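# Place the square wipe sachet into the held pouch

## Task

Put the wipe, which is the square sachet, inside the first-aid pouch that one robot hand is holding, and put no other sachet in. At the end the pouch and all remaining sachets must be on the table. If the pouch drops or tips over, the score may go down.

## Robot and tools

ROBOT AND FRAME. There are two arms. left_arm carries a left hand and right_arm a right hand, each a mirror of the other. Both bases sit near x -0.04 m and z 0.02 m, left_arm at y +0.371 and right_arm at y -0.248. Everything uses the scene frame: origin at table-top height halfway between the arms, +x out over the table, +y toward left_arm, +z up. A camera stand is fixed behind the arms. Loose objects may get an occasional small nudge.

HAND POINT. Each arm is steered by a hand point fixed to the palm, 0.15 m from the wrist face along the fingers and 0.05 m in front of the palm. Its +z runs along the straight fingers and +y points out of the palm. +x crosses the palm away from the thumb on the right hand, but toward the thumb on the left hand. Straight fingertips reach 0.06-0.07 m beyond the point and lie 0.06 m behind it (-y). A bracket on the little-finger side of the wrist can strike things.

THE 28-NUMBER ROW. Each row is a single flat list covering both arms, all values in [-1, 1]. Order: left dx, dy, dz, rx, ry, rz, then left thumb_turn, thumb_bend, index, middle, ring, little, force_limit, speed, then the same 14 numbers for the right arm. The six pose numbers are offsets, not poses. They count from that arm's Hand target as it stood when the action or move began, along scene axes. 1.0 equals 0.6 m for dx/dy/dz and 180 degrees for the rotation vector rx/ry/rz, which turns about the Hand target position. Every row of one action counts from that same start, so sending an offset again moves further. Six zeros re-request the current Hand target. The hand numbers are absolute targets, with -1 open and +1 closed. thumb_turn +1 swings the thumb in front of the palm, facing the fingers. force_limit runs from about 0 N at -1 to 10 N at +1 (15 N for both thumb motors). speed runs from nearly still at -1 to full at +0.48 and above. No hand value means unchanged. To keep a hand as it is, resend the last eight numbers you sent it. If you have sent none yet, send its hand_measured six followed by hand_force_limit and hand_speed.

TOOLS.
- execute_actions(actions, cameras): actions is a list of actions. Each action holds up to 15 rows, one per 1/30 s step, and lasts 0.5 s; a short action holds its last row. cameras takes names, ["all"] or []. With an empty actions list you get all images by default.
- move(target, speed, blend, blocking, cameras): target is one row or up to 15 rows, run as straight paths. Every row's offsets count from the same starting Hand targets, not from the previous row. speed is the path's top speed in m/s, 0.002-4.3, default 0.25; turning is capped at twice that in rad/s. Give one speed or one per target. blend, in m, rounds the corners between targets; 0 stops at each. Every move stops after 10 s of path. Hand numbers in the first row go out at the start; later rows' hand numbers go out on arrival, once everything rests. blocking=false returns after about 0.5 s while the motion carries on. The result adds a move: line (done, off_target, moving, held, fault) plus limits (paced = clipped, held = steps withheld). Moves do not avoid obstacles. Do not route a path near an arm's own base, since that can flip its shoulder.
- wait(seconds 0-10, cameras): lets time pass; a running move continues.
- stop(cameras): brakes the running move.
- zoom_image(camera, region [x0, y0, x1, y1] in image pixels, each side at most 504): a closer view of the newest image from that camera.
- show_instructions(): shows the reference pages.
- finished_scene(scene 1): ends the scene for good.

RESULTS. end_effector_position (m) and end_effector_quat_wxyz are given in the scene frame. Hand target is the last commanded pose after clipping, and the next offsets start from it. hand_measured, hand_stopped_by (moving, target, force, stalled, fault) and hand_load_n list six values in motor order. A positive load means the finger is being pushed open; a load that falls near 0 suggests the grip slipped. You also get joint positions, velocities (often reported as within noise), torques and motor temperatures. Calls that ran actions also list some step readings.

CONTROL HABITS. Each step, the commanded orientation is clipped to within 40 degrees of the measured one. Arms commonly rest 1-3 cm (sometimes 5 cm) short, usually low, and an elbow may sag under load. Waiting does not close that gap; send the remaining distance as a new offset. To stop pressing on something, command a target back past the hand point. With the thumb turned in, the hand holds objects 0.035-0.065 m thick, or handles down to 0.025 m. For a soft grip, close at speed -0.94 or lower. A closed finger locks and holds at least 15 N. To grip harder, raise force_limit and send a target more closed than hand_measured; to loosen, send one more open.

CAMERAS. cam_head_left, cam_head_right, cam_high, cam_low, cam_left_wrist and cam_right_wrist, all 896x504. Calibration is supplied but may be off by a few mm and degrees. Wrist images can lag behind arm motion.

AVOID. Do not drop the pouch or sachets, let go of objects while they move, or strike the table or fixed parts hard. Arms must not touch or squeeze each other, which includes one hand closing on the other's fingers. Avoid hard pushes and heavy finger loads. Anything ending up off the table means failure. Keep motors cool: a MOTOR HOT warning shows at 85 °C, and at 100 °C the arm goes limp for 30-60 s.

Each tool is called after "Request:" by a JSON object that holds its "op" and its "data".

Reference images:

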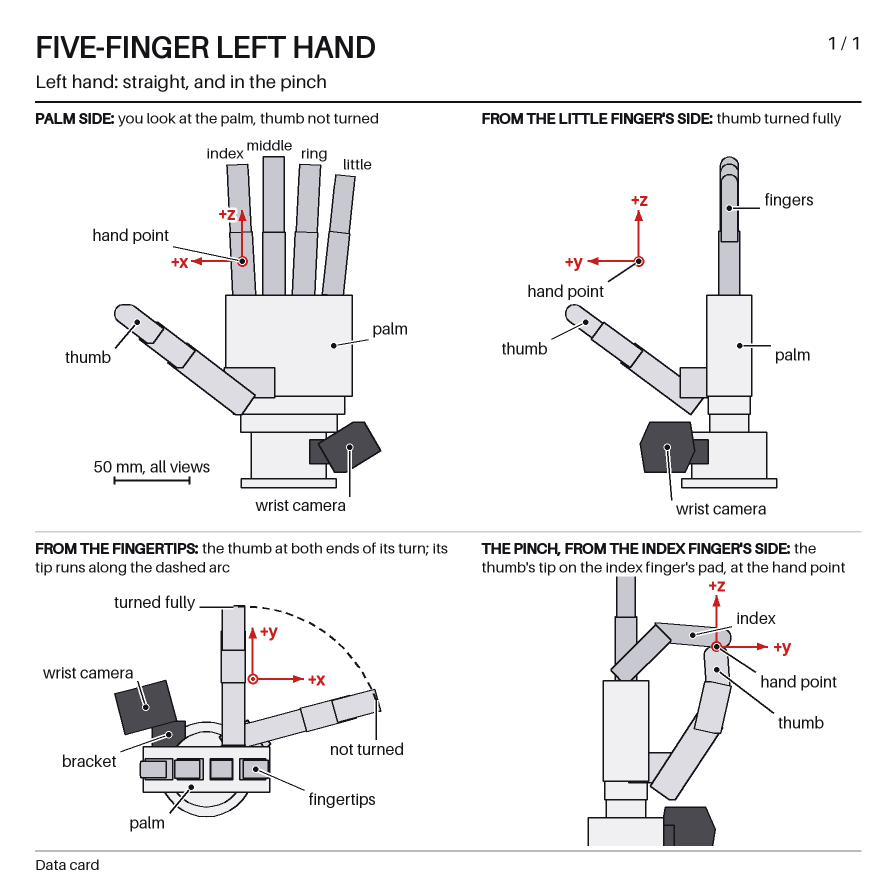

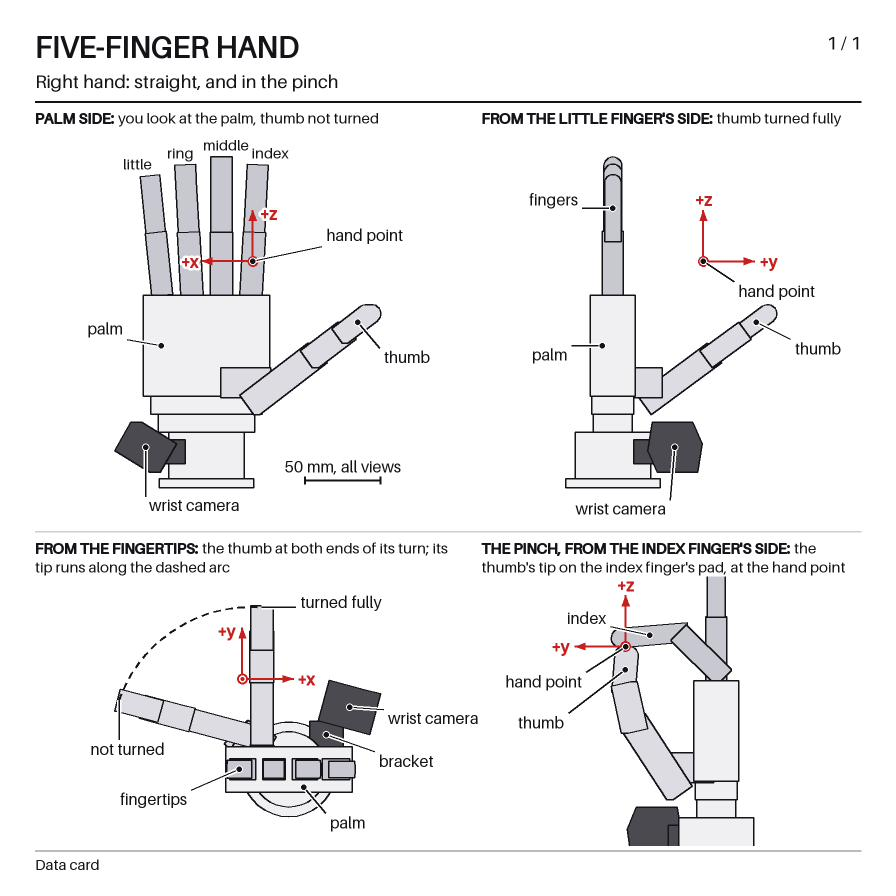

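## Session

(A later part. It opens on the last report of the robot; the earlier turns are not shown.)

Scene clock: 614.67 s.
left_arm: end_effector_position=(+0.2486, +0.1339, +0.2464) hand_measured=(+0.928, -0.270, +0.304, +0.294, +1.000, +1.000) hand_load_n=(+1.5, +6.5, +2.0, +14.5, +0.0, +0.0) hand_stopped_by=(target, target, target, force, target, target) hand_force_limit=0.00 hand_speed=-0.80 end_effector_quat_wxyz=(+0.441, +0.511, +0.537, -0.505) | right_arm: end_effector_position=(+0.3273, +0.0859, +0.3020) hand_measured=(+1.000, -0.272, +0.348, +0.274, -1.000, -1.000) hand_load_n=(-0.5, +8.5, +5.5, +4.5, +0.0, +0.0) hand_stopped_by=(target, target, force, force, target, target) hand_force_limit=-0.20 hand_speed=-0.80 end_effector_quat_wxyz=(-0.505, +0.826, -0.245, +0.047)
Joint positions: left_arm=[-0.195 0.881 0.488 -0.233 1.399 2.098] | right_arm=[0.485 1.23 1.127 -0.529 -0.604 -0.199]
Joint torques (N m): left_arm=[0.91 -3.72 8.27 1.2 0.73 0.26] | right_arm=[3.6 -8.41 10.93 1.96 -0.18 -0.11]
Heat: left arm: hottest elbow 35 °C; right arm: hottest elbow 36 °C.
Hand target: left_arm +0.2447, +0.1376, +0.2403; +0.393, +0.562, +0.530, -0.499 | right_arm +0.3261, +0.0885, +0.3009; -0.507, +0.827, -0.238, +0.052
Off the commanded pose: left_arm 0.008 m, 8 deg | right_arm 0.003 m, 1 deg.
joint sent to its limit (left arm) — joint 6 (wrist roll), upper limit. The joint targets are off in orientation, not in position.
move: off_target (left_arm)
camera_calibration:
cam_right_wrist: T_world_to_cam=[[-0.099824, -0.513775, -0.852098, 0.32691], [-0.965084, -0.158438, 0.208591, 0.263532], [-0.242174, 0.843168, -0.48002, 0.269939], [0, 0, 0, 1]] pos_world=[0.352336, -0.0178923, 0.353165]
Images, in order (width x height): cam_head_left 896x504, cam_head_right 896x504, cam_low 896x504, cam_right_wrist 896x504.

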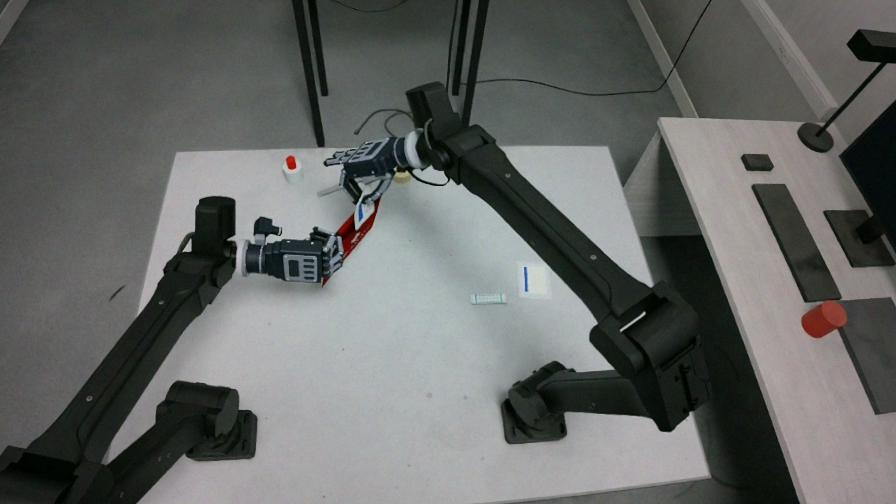

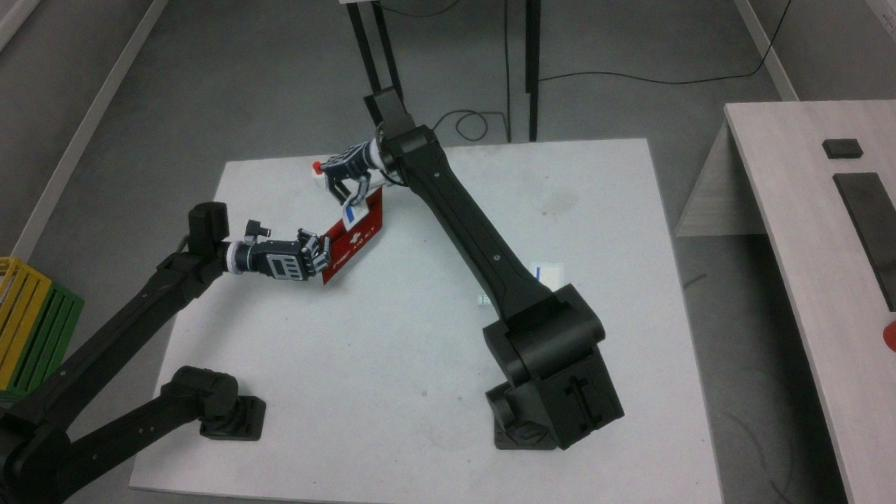

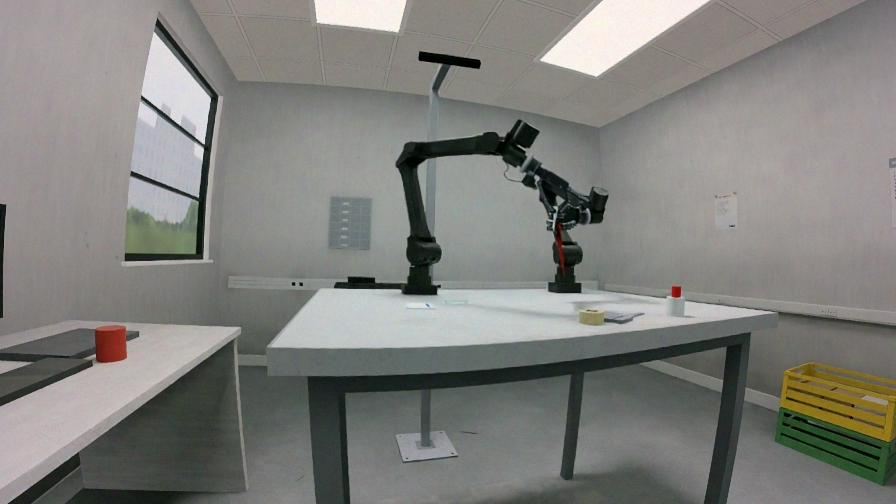

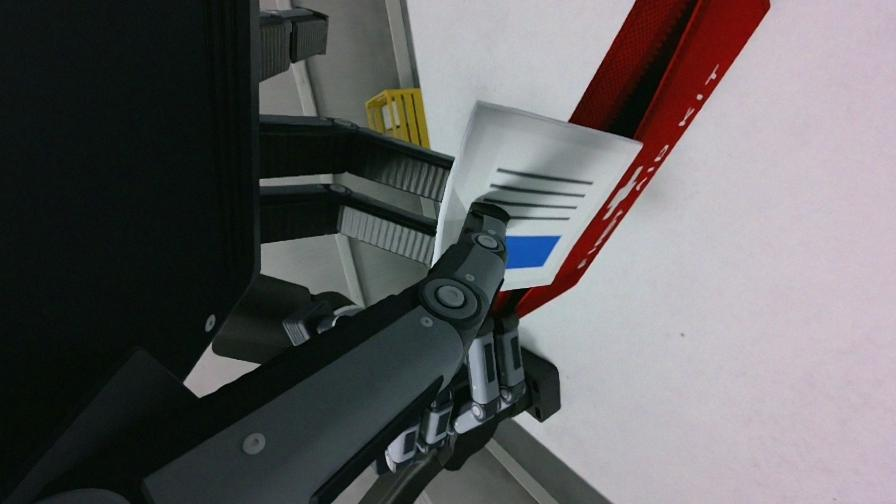

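Request:
{"op": "move", "data": {"target": [[0,0,0,0,0,0,0.928,-0.268,0.304,0.296,1.0,1.0,0.0,-0.8, 0.0165,0.0258,0.0,0,0,0,1,-0.27,0.36,0.34,-1,-1,-0.2,-0.8]], "speed": 0.05, "cameras": ["cam_head_left","cam_head_right","cam_low","cam_right_wrist"]}}

Request:
{"op": "zoom_image", "data": {"camera": "cam_head_left", "region": [310, 150, 410, 250]}}

Request:
{"op": "zoom_image", "data": {"camera": "cam_head_right", "region": [310, 150, 410, 250]}}

Request:
{"op": "zoom_image", "data": {"camera": "cam_right_wrist", "region": [440, 0, 800, 330]}}

Scene clock: 621.37 s.
left_arm: end_effector_position=(+0.2486, +0.1339, +0.2464) hand_measured=(+0.928, -0.270, +0.304, +0.294, +1.000, +1.000) hand_load_n=(+2.0, +6.5, +1.5, +14.0, +0.0, +0.0) hand_stopped_by=(target, target, target, force, target, target) hand_force_limit=0.00 hand_speed=-0.80 end_effector_quat_wxyz=(+0.441, +0.511, +0.537, -0.505) | right_arm: end_effector_position=(+0.3292, +0.0956, +0.2903) hand_measured=(+1.000, -0.272, +0.348, +0.274, -1.000, -1.000) hand_load_n=(-0.5, +8.5, +5.5, +4.5, +0.0, +0.0) hand_stopped_by=(target, target, force, force, target, target) hand_force_limit=-0.20 hand_speed=-0.80 end_effector_quat_wxyz=(-0.498, +0.831, -0.243, +0.045)
Joint positions: left_arm=[-0.195 0.881 0.488 -0.233 1.399 2.098] | right_arm=[0.506 1.258 1.127 -0.513 -0.587 -0.199]
Joint torques (N m): left_arm=[0.97 -3.72 8.27 1.21 0.73 0.26] | right_arm=[3.37 -7.53 13.93 1.81 -0.15 0.05]
Heat: left arm: hottest elbow 35 °C; right arm: hottest elbow 36 °C.
Hand target: left_arm +0.2447, +0.1376, +0.2403; +0.393, +0.562, +0.530, -0.499 | right_arm +0.3360, +0.1040, +0.3008; -0.507, +0.827, -0.238, +0.051
Off the commanded pose: left_arm 0.008 m, 8 deg | right_arm 0.015 m, 2 deg.
joint sent to its limit (left arm) — joint 6 (wrist roll), upper limit. The joint targets are off in orientation, not in position.
move: off_target (left_arm, right_arm)
camera_calibration:
cam_right_wrist: T_world_to_cam=[[-0.100582, -0.52675, -0.844048, 0.321128], [-0.962822, -0.162243, 0.215988, 0.266849], [-0.250712, 0.834393, -0.490848, 0.263436], [0, 0, 0, 1]] pos_world=[0.355274, -0.00736097, 0.342718]
Images, in order (width x height): cam_head_left 896x504, cam_head_right 896x504, cam_low 896x504, cam_right_wrist 896x504.

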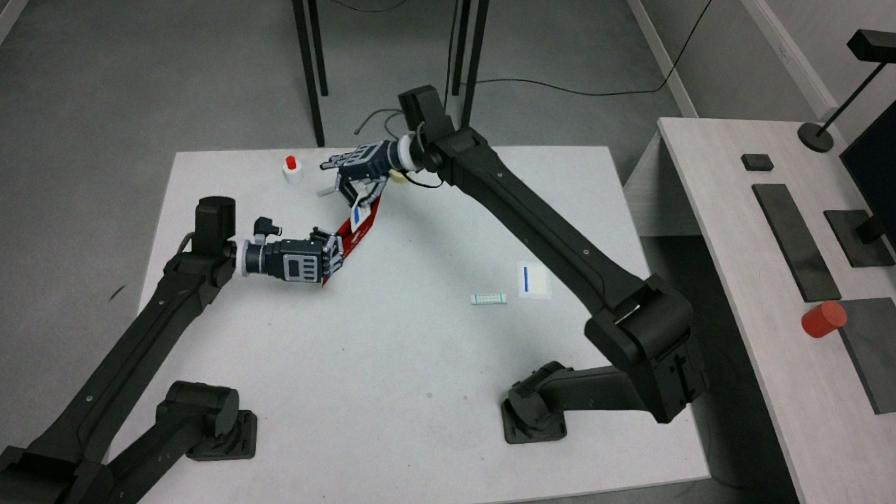

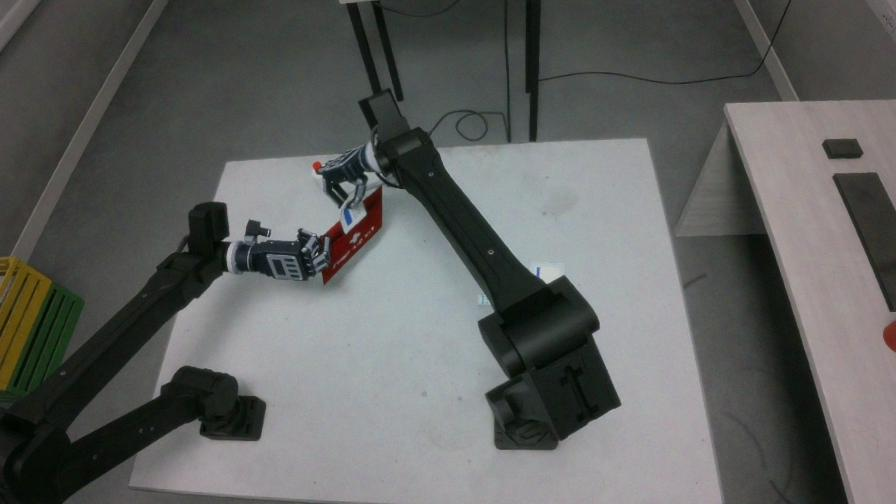

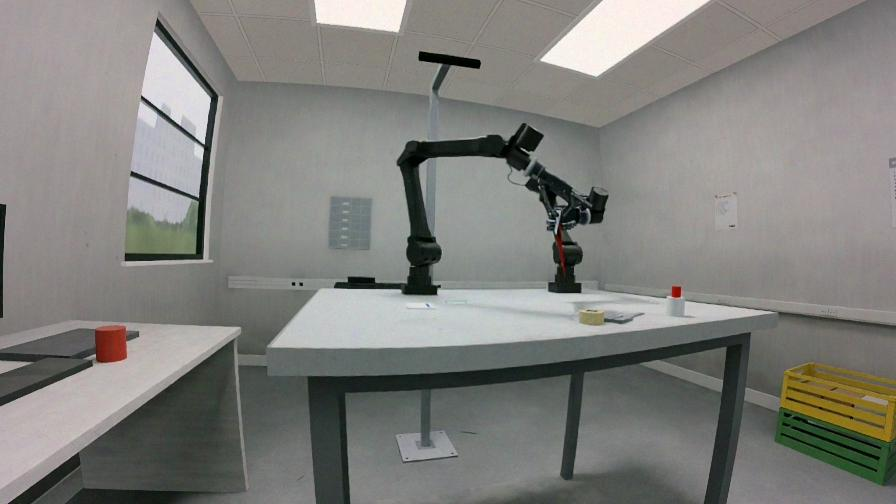

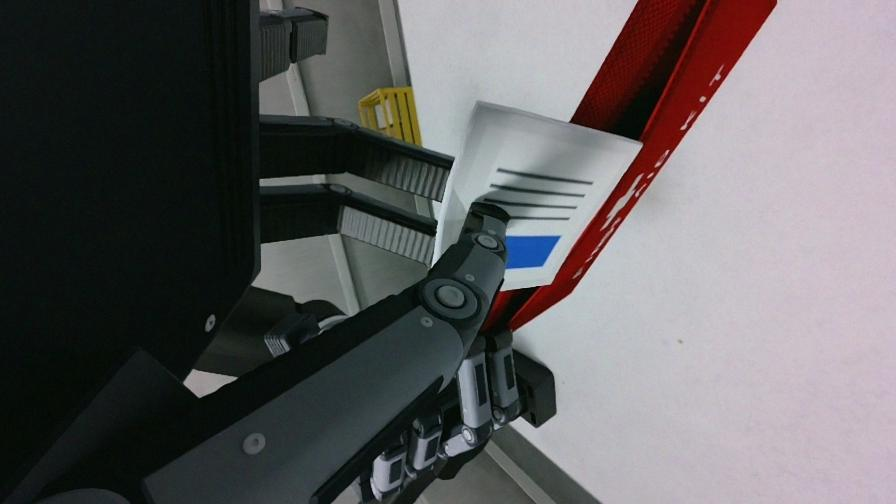

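Scaled by 5.040 from the camera's 896x504 image, which has a finer 1280x720 frame.

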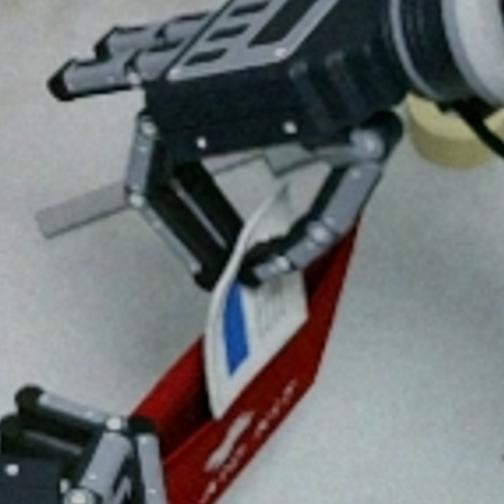

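Scaled by 5.040 from the camera's 896x504 image, which has a finer 1280x720 frame.

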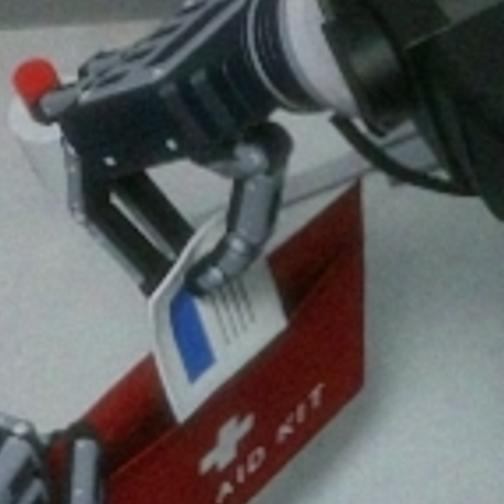

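Scaled by 1.400 from the camera's 896x504 image, which has a finer 1280x720 frame.

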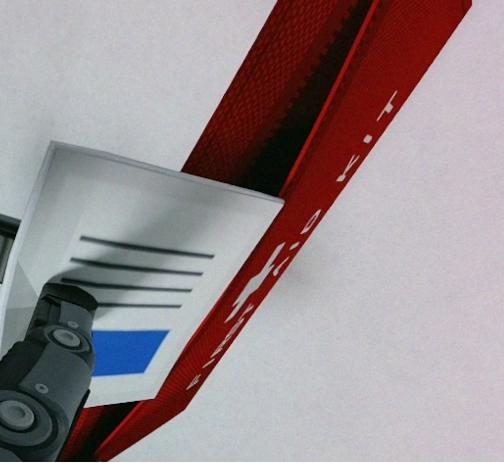

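Request:
{"op": "move", "data": {"target": [[0,0,0,0,0,0,0.928,-0.268,0.304,0.296,1.0,1.0,0.0,-0.8, -0.01,-0.02,0.1,0,0,0,1,-0.27,0.36,0.34,-1,-1,-0.2,-0.8],[0,0,0,0,0,0,0.928,-0.268,0.304,0.296,1.0,1.0,0.0,-0.8, -0.01,-0.05,0.1,0,0,0,1,-0.27,0.36,0.34,-1,-1,-0.2,-0.8],[0,0,0,0,0,0,0.928,-0.268,0.304,0.296,1.0,1.0,0.0,-0.8, -0.0017,-0.0035,0.1,0,0,0,1,-0.27,0.36,0.34,-1,-1,-0.2,-0.8],[0,0,0,0,0,0,0.928,-0.268,0.304,0.296,1.0,1.0,0.0,-0.8, -0.0017,-0.0035,-0.015,0,0,0,1,-0.27,0.36,0.34,-1,-1,-0.2,-0.8]], "speed": 0.1, "cameras": ["cam_head_left","cam_head_right","cam_low","cam_right_wrist"]}}

Request:
{"op": "zoom_image", "data": {"camera": "cam_head_left", "region": [310, 150, 410, 250]}}

Request:
{"op": "zoom_image", "data": {"camera": "cam_head_right", "region": [310, 150, 410, 250]}}

Request:
{"op": "zoom_image", "data": {"camera": "cam_right_wrist", "region": [440, 0, 800, 330]}}

Scene clock: 636.60 s.
left_arm: end_effector_position=(+0.2486, +0.1339, +0.2464) hand_measured=(+0.928, -0.270, +0.304, +0.294, +1.000, +1.000) hand_load_n=(+2.0, +6.5, +2.0, +14.5, -0.5, +0.0) hand_stopped_by=(target, target, target, force, target, target) hand_force_limit=0.00 hand_speed=-0.80 end_effector_quat_wxyz=(+0.441, +0.511, +0.537, -0.505) | right_arm: end_effector_position=(+0.3345, +0.0980, +0.2972) hand_measured=(+1.000, -0.272, +0.348, +0.274, -1.000, -1.000) hand_load_n=(-0.5, +9.0, +5.5, +4.5, +0.0, +0.0) hand_stopped_by=(target, target, force, force, target, target) hand_force_limit=-0.20 hand_speed=-0.80 end_effector_quat_wxyz=(-0.507, +0.827, -0.236, +0.054)
Joint positions: left_arm=[-0.195 0.881 0.488 -0.233 1.399 2.098] | right_arm=[0.505 1.258 1.134 -0.491 -0.589 -0.202]
Joint torques (N m): left_arm=[0.97 -3.72 8.28 1.21 0.73 0.26] | right_arm=[3.6 -7.18 11.03 1.89 -0.13 0.05]
Heat: left arm: hottest elbow 35 °C; right arm: hottest elbow 37 °C.
Hand target: left_arm +0.2447, +0.1376, +0.2403; +0.393, +0.562, +0.530, -0.499 | right_arm +0.3350, +0.1018, +0.2918; -0.507, +0.827, -0.238, +0.052
Off the commanded pose: left_arm 0.008 m, 8 deg | right_arm 0.007 m, 0 deg.
joint sent to its limit (left arm) — joint 6 (wrist roll), upper limit. The joint targets are off in orientation, not in position.
move: off_target (left_arm)
camera_calibration:
cam_right_wrist: T_world_to_cam=[[-0.0759567, -0.515413, -0.853569, 0.322306], [-0.968017, -0.167164, 0.18708, 0.281716], [-0.239109, 0.840479, -0.486232, 0.260324], [0, 0, 0, 1]] pos_world=[0.359433, -0.00558375, 0.348985]
Images, in order (width x height): cam_head_left 896x504, cam_head_right 896x504, cam_low 896x504, cam_right_wrist 896x504.

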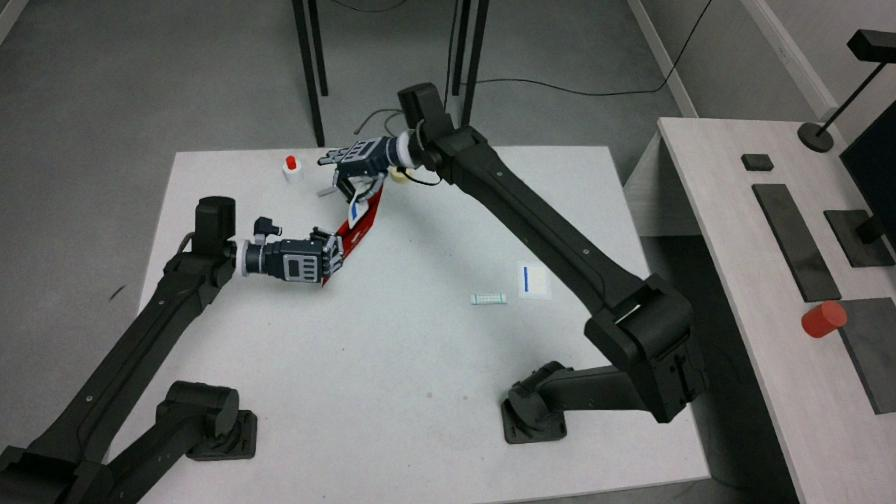

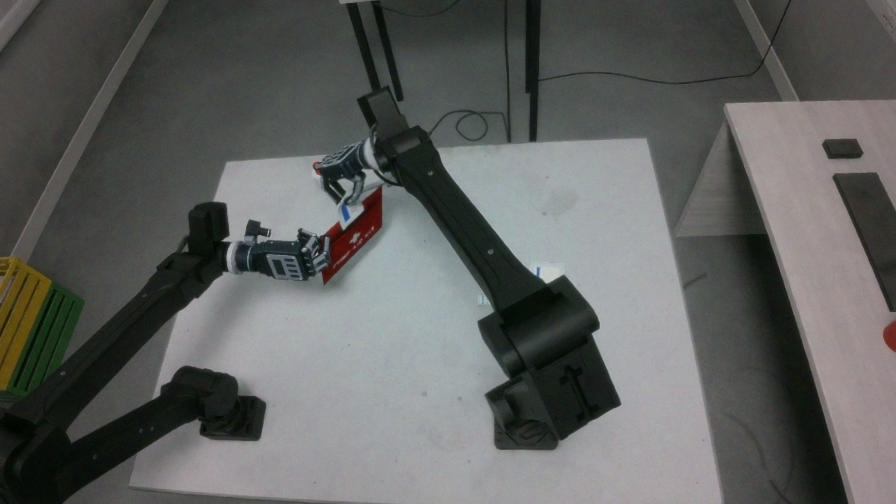

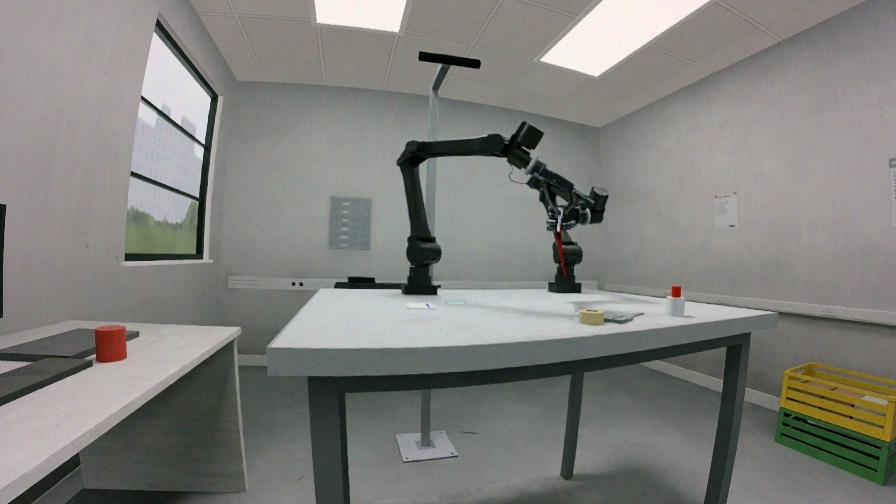

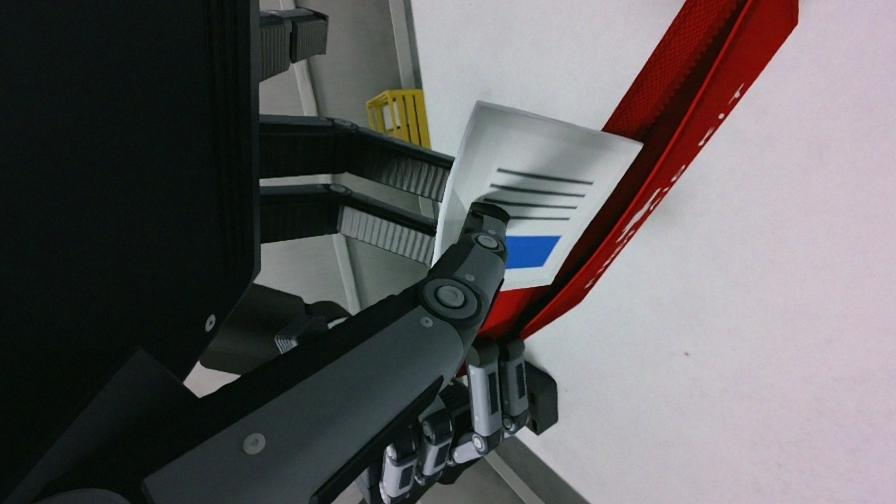

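Scaled by 5.040 from the camera's 896x504 image, which has a finer 1280x720 frame.

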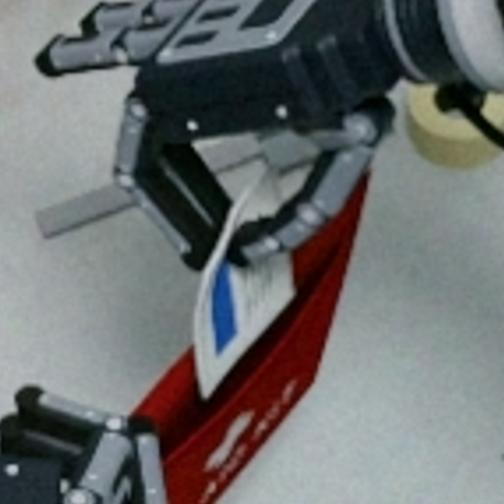

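Scaled by 5.040 from the camera's 896x504 image, which has a finer 1280x720 frame.

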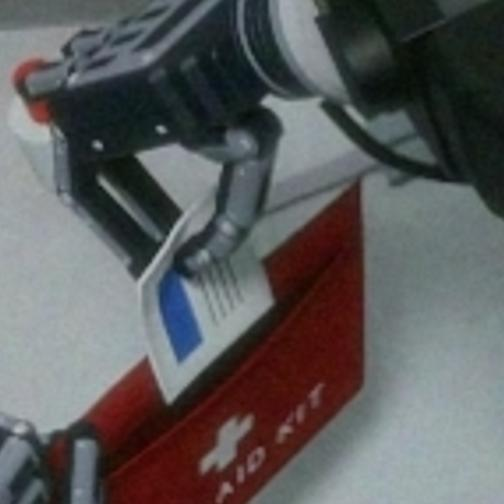

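Scaled by 1.400 from the camera's 896x504 image, which has a finer 1280x720 frame.

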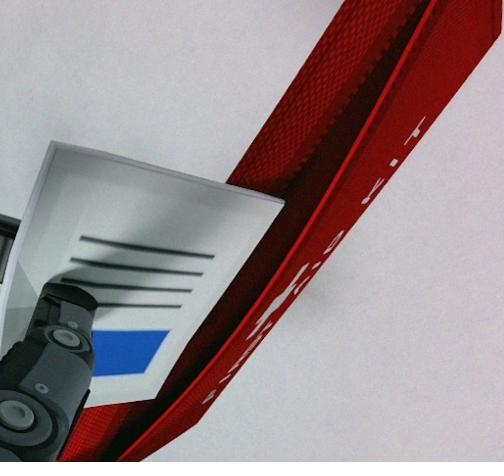

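Request:
{"op": "move", "data": {"target": [[0,0,0,0,0,0,0.928,-0.268,0.304,0.296,1.0,1.0,0.0,-0.8, 0,0,-0.05,0,0,0,1,-0.27,0.36,0.34,-1,-1,-0.2,-0.8]], "speed": 0.06, "cameras": ["cam_head_left","cam_head_right","cam_high","cam_low","cam_right_wrist"]}}

Request:
{"op": "zoom_image", "data": {"camera": "cam_head_left", "region": [310, 150, 410, 250]}}

Request:
{"op": "zoom_image", "data": {"camera": "cam_head_right", "region": [310, 150, 410, 250]}}

Request:
{"op": "zoom_image", "data": {"camera": "cam_right_wrist", "region": [440, 0, 800, 330]}}

Request:
{"op": "zoom_image", "data": {"camera": "cam_low", "region": [510, 150, 620, 260]}}

Scene clock: 641.60 s.
left_arm: end_effector_position=(+0.2486, +0.1339, +0.2464) hand_measured=(+0.928, -0.270, +0.304, +0.294, +1.000, +1.000) hand_load_n=(+2.0, +6.5, +2.0, +14.5, +0.0, +0.0) hand_stopped_by=(target, target, target, force, target, target) hand_force_limit=0.00 hand_speed=-0.80 end_effector_quat_wxyz=(+0.441, +0.511, +0.537, -0.505) | right_arm: end_effector_position=(+0.3349, +0.0982, +0.2698) hand_measured=(+1.000, -0.272, +0.348, +0.274, -1.000, -1.000) hand_load_n=(-0.5, +9.0, +5.0, +4.5, +0.0, +0.0) hand_stopped_by=(target, target, force, force, target, target) hand_force_limit=-0.20 hand_speed=-0.80 end_effector_quat_wxyz=(-0.509, +0.826, -0.235, +0.056)
Joint positions: left_arm=[-0.195 0.881 0.488 -0.233 1.399 2.098] | right_arm=[0.505 1.269 1.069 -0.41 -0.589 -0.202]
Joint torques (N m): left_arm=[0.91 -3.72 8.27 1.2 0.73 0.27] | right_arm=[3.49 -7.71 10.66 1.95 -0.13 0.08]
Heat: left arm: hottest elbow 35 °C; right arm: hottest elbow 36 °C.
Hand target: left_arm +0.2447, +0.1376, +0.2403; +0.393, +0.562, +0.530, -0.499 | right_arm +0.3350, +0.1019, +0.2619; -0.507, +0.827, -0.238, +0.052
Off the commanded pose: left_arm 0.008 m, 8 deg | right_arm 0.009 m, 1 deg.
joint sent to its limit (left arm) — joint 6 (wrist roll), upper limit. The joint targets are off in orientation, not in position.
move: off_target (left_arm)
camera_calibration:
cam_right_wrist: T_world_to_cam=[[-0.0722861, -0.513087, -0.855288, 0.298043], [-0.968849, -0.167533, 0.182387, 0.288791], [-0.236869, 0.841828, -0.484993, 0.245647], [0, 0, 0, 1]] pos_world=[0.359525, -0.00548868, 0.321377]
Images, in order (width x height): cam_head_left 896x504, cam_head_right 896x504, cam_high 896x504, cam_low 896x504, cam_right_wrist 896x504.

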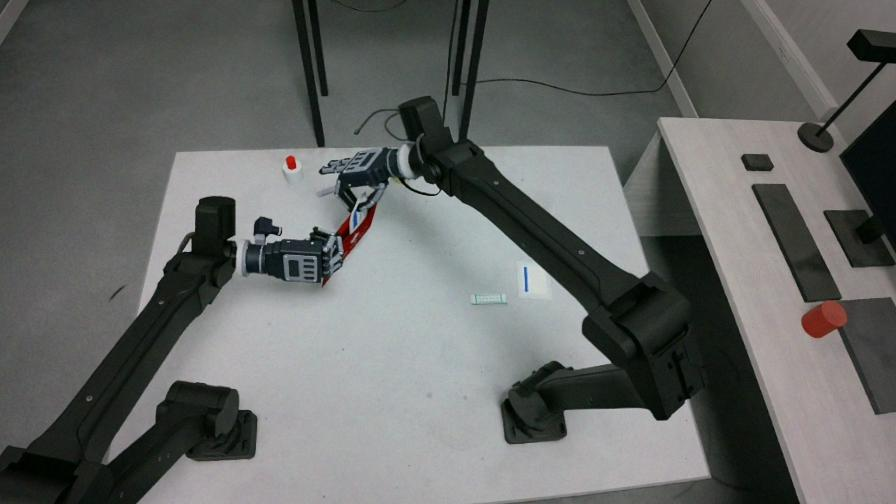

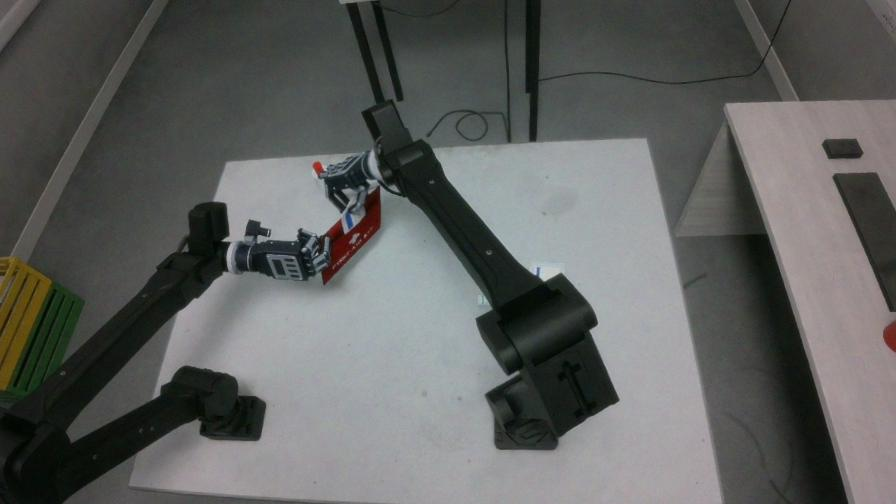

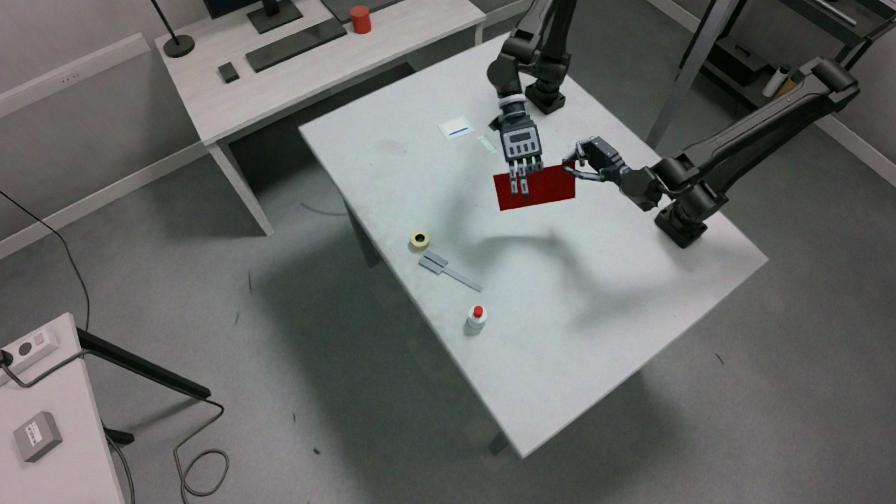

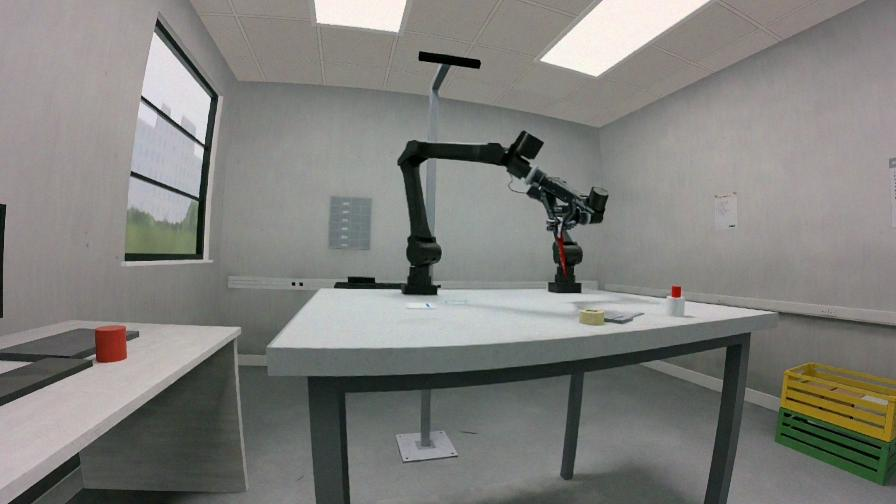

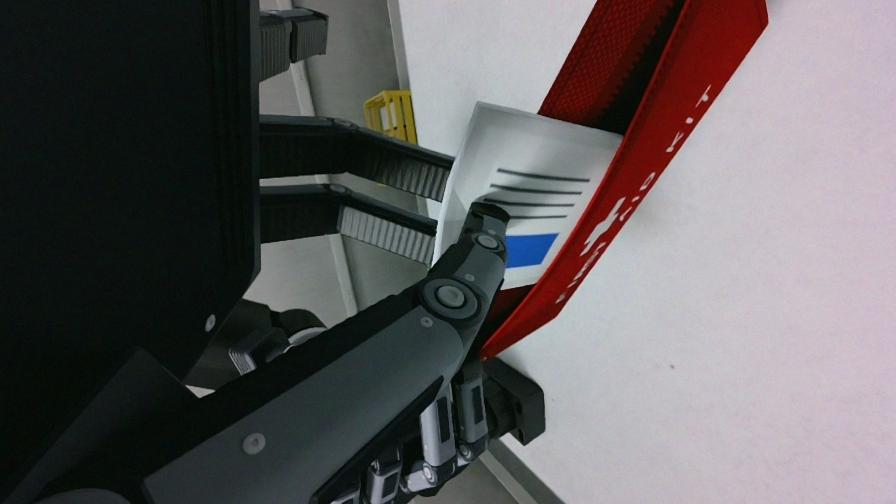

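Scaled by 5.040 from the camera's 896x504 image, which has a finer 1280x720 frame.

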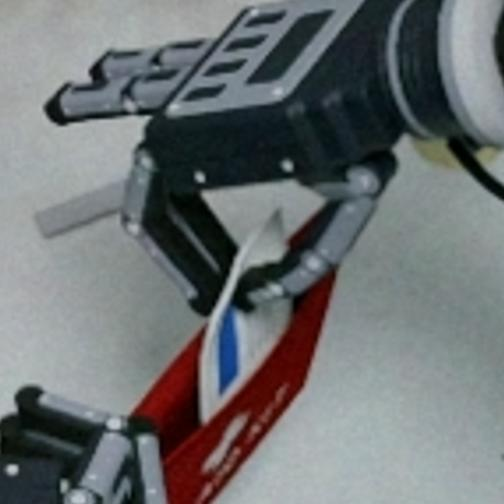

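Scaled by 5.040 from the camera's 896x504 image, which has a finer 1280x720 frame.

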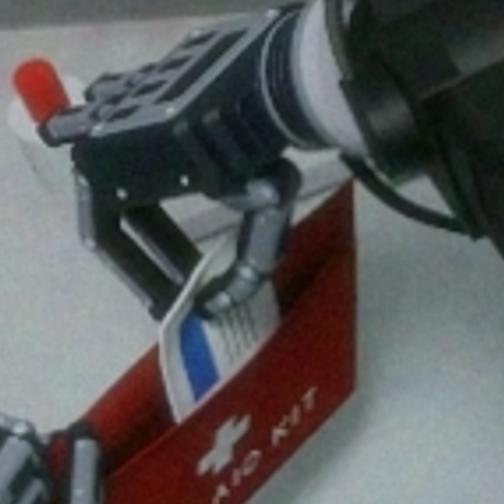

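Scaled by 1.400 from the camera's 896x504 image, which has a finer 1280x720 frame.

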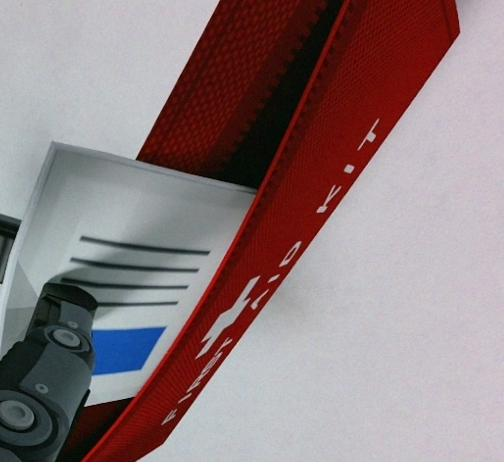

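Scaled by 4.582 from the camera's 896x504 image, which has a finer 1280x720 frame.

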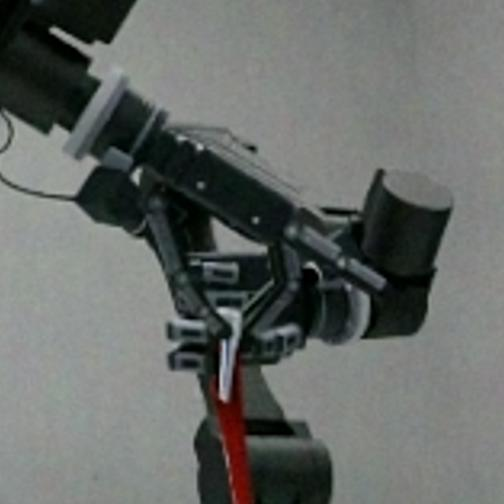

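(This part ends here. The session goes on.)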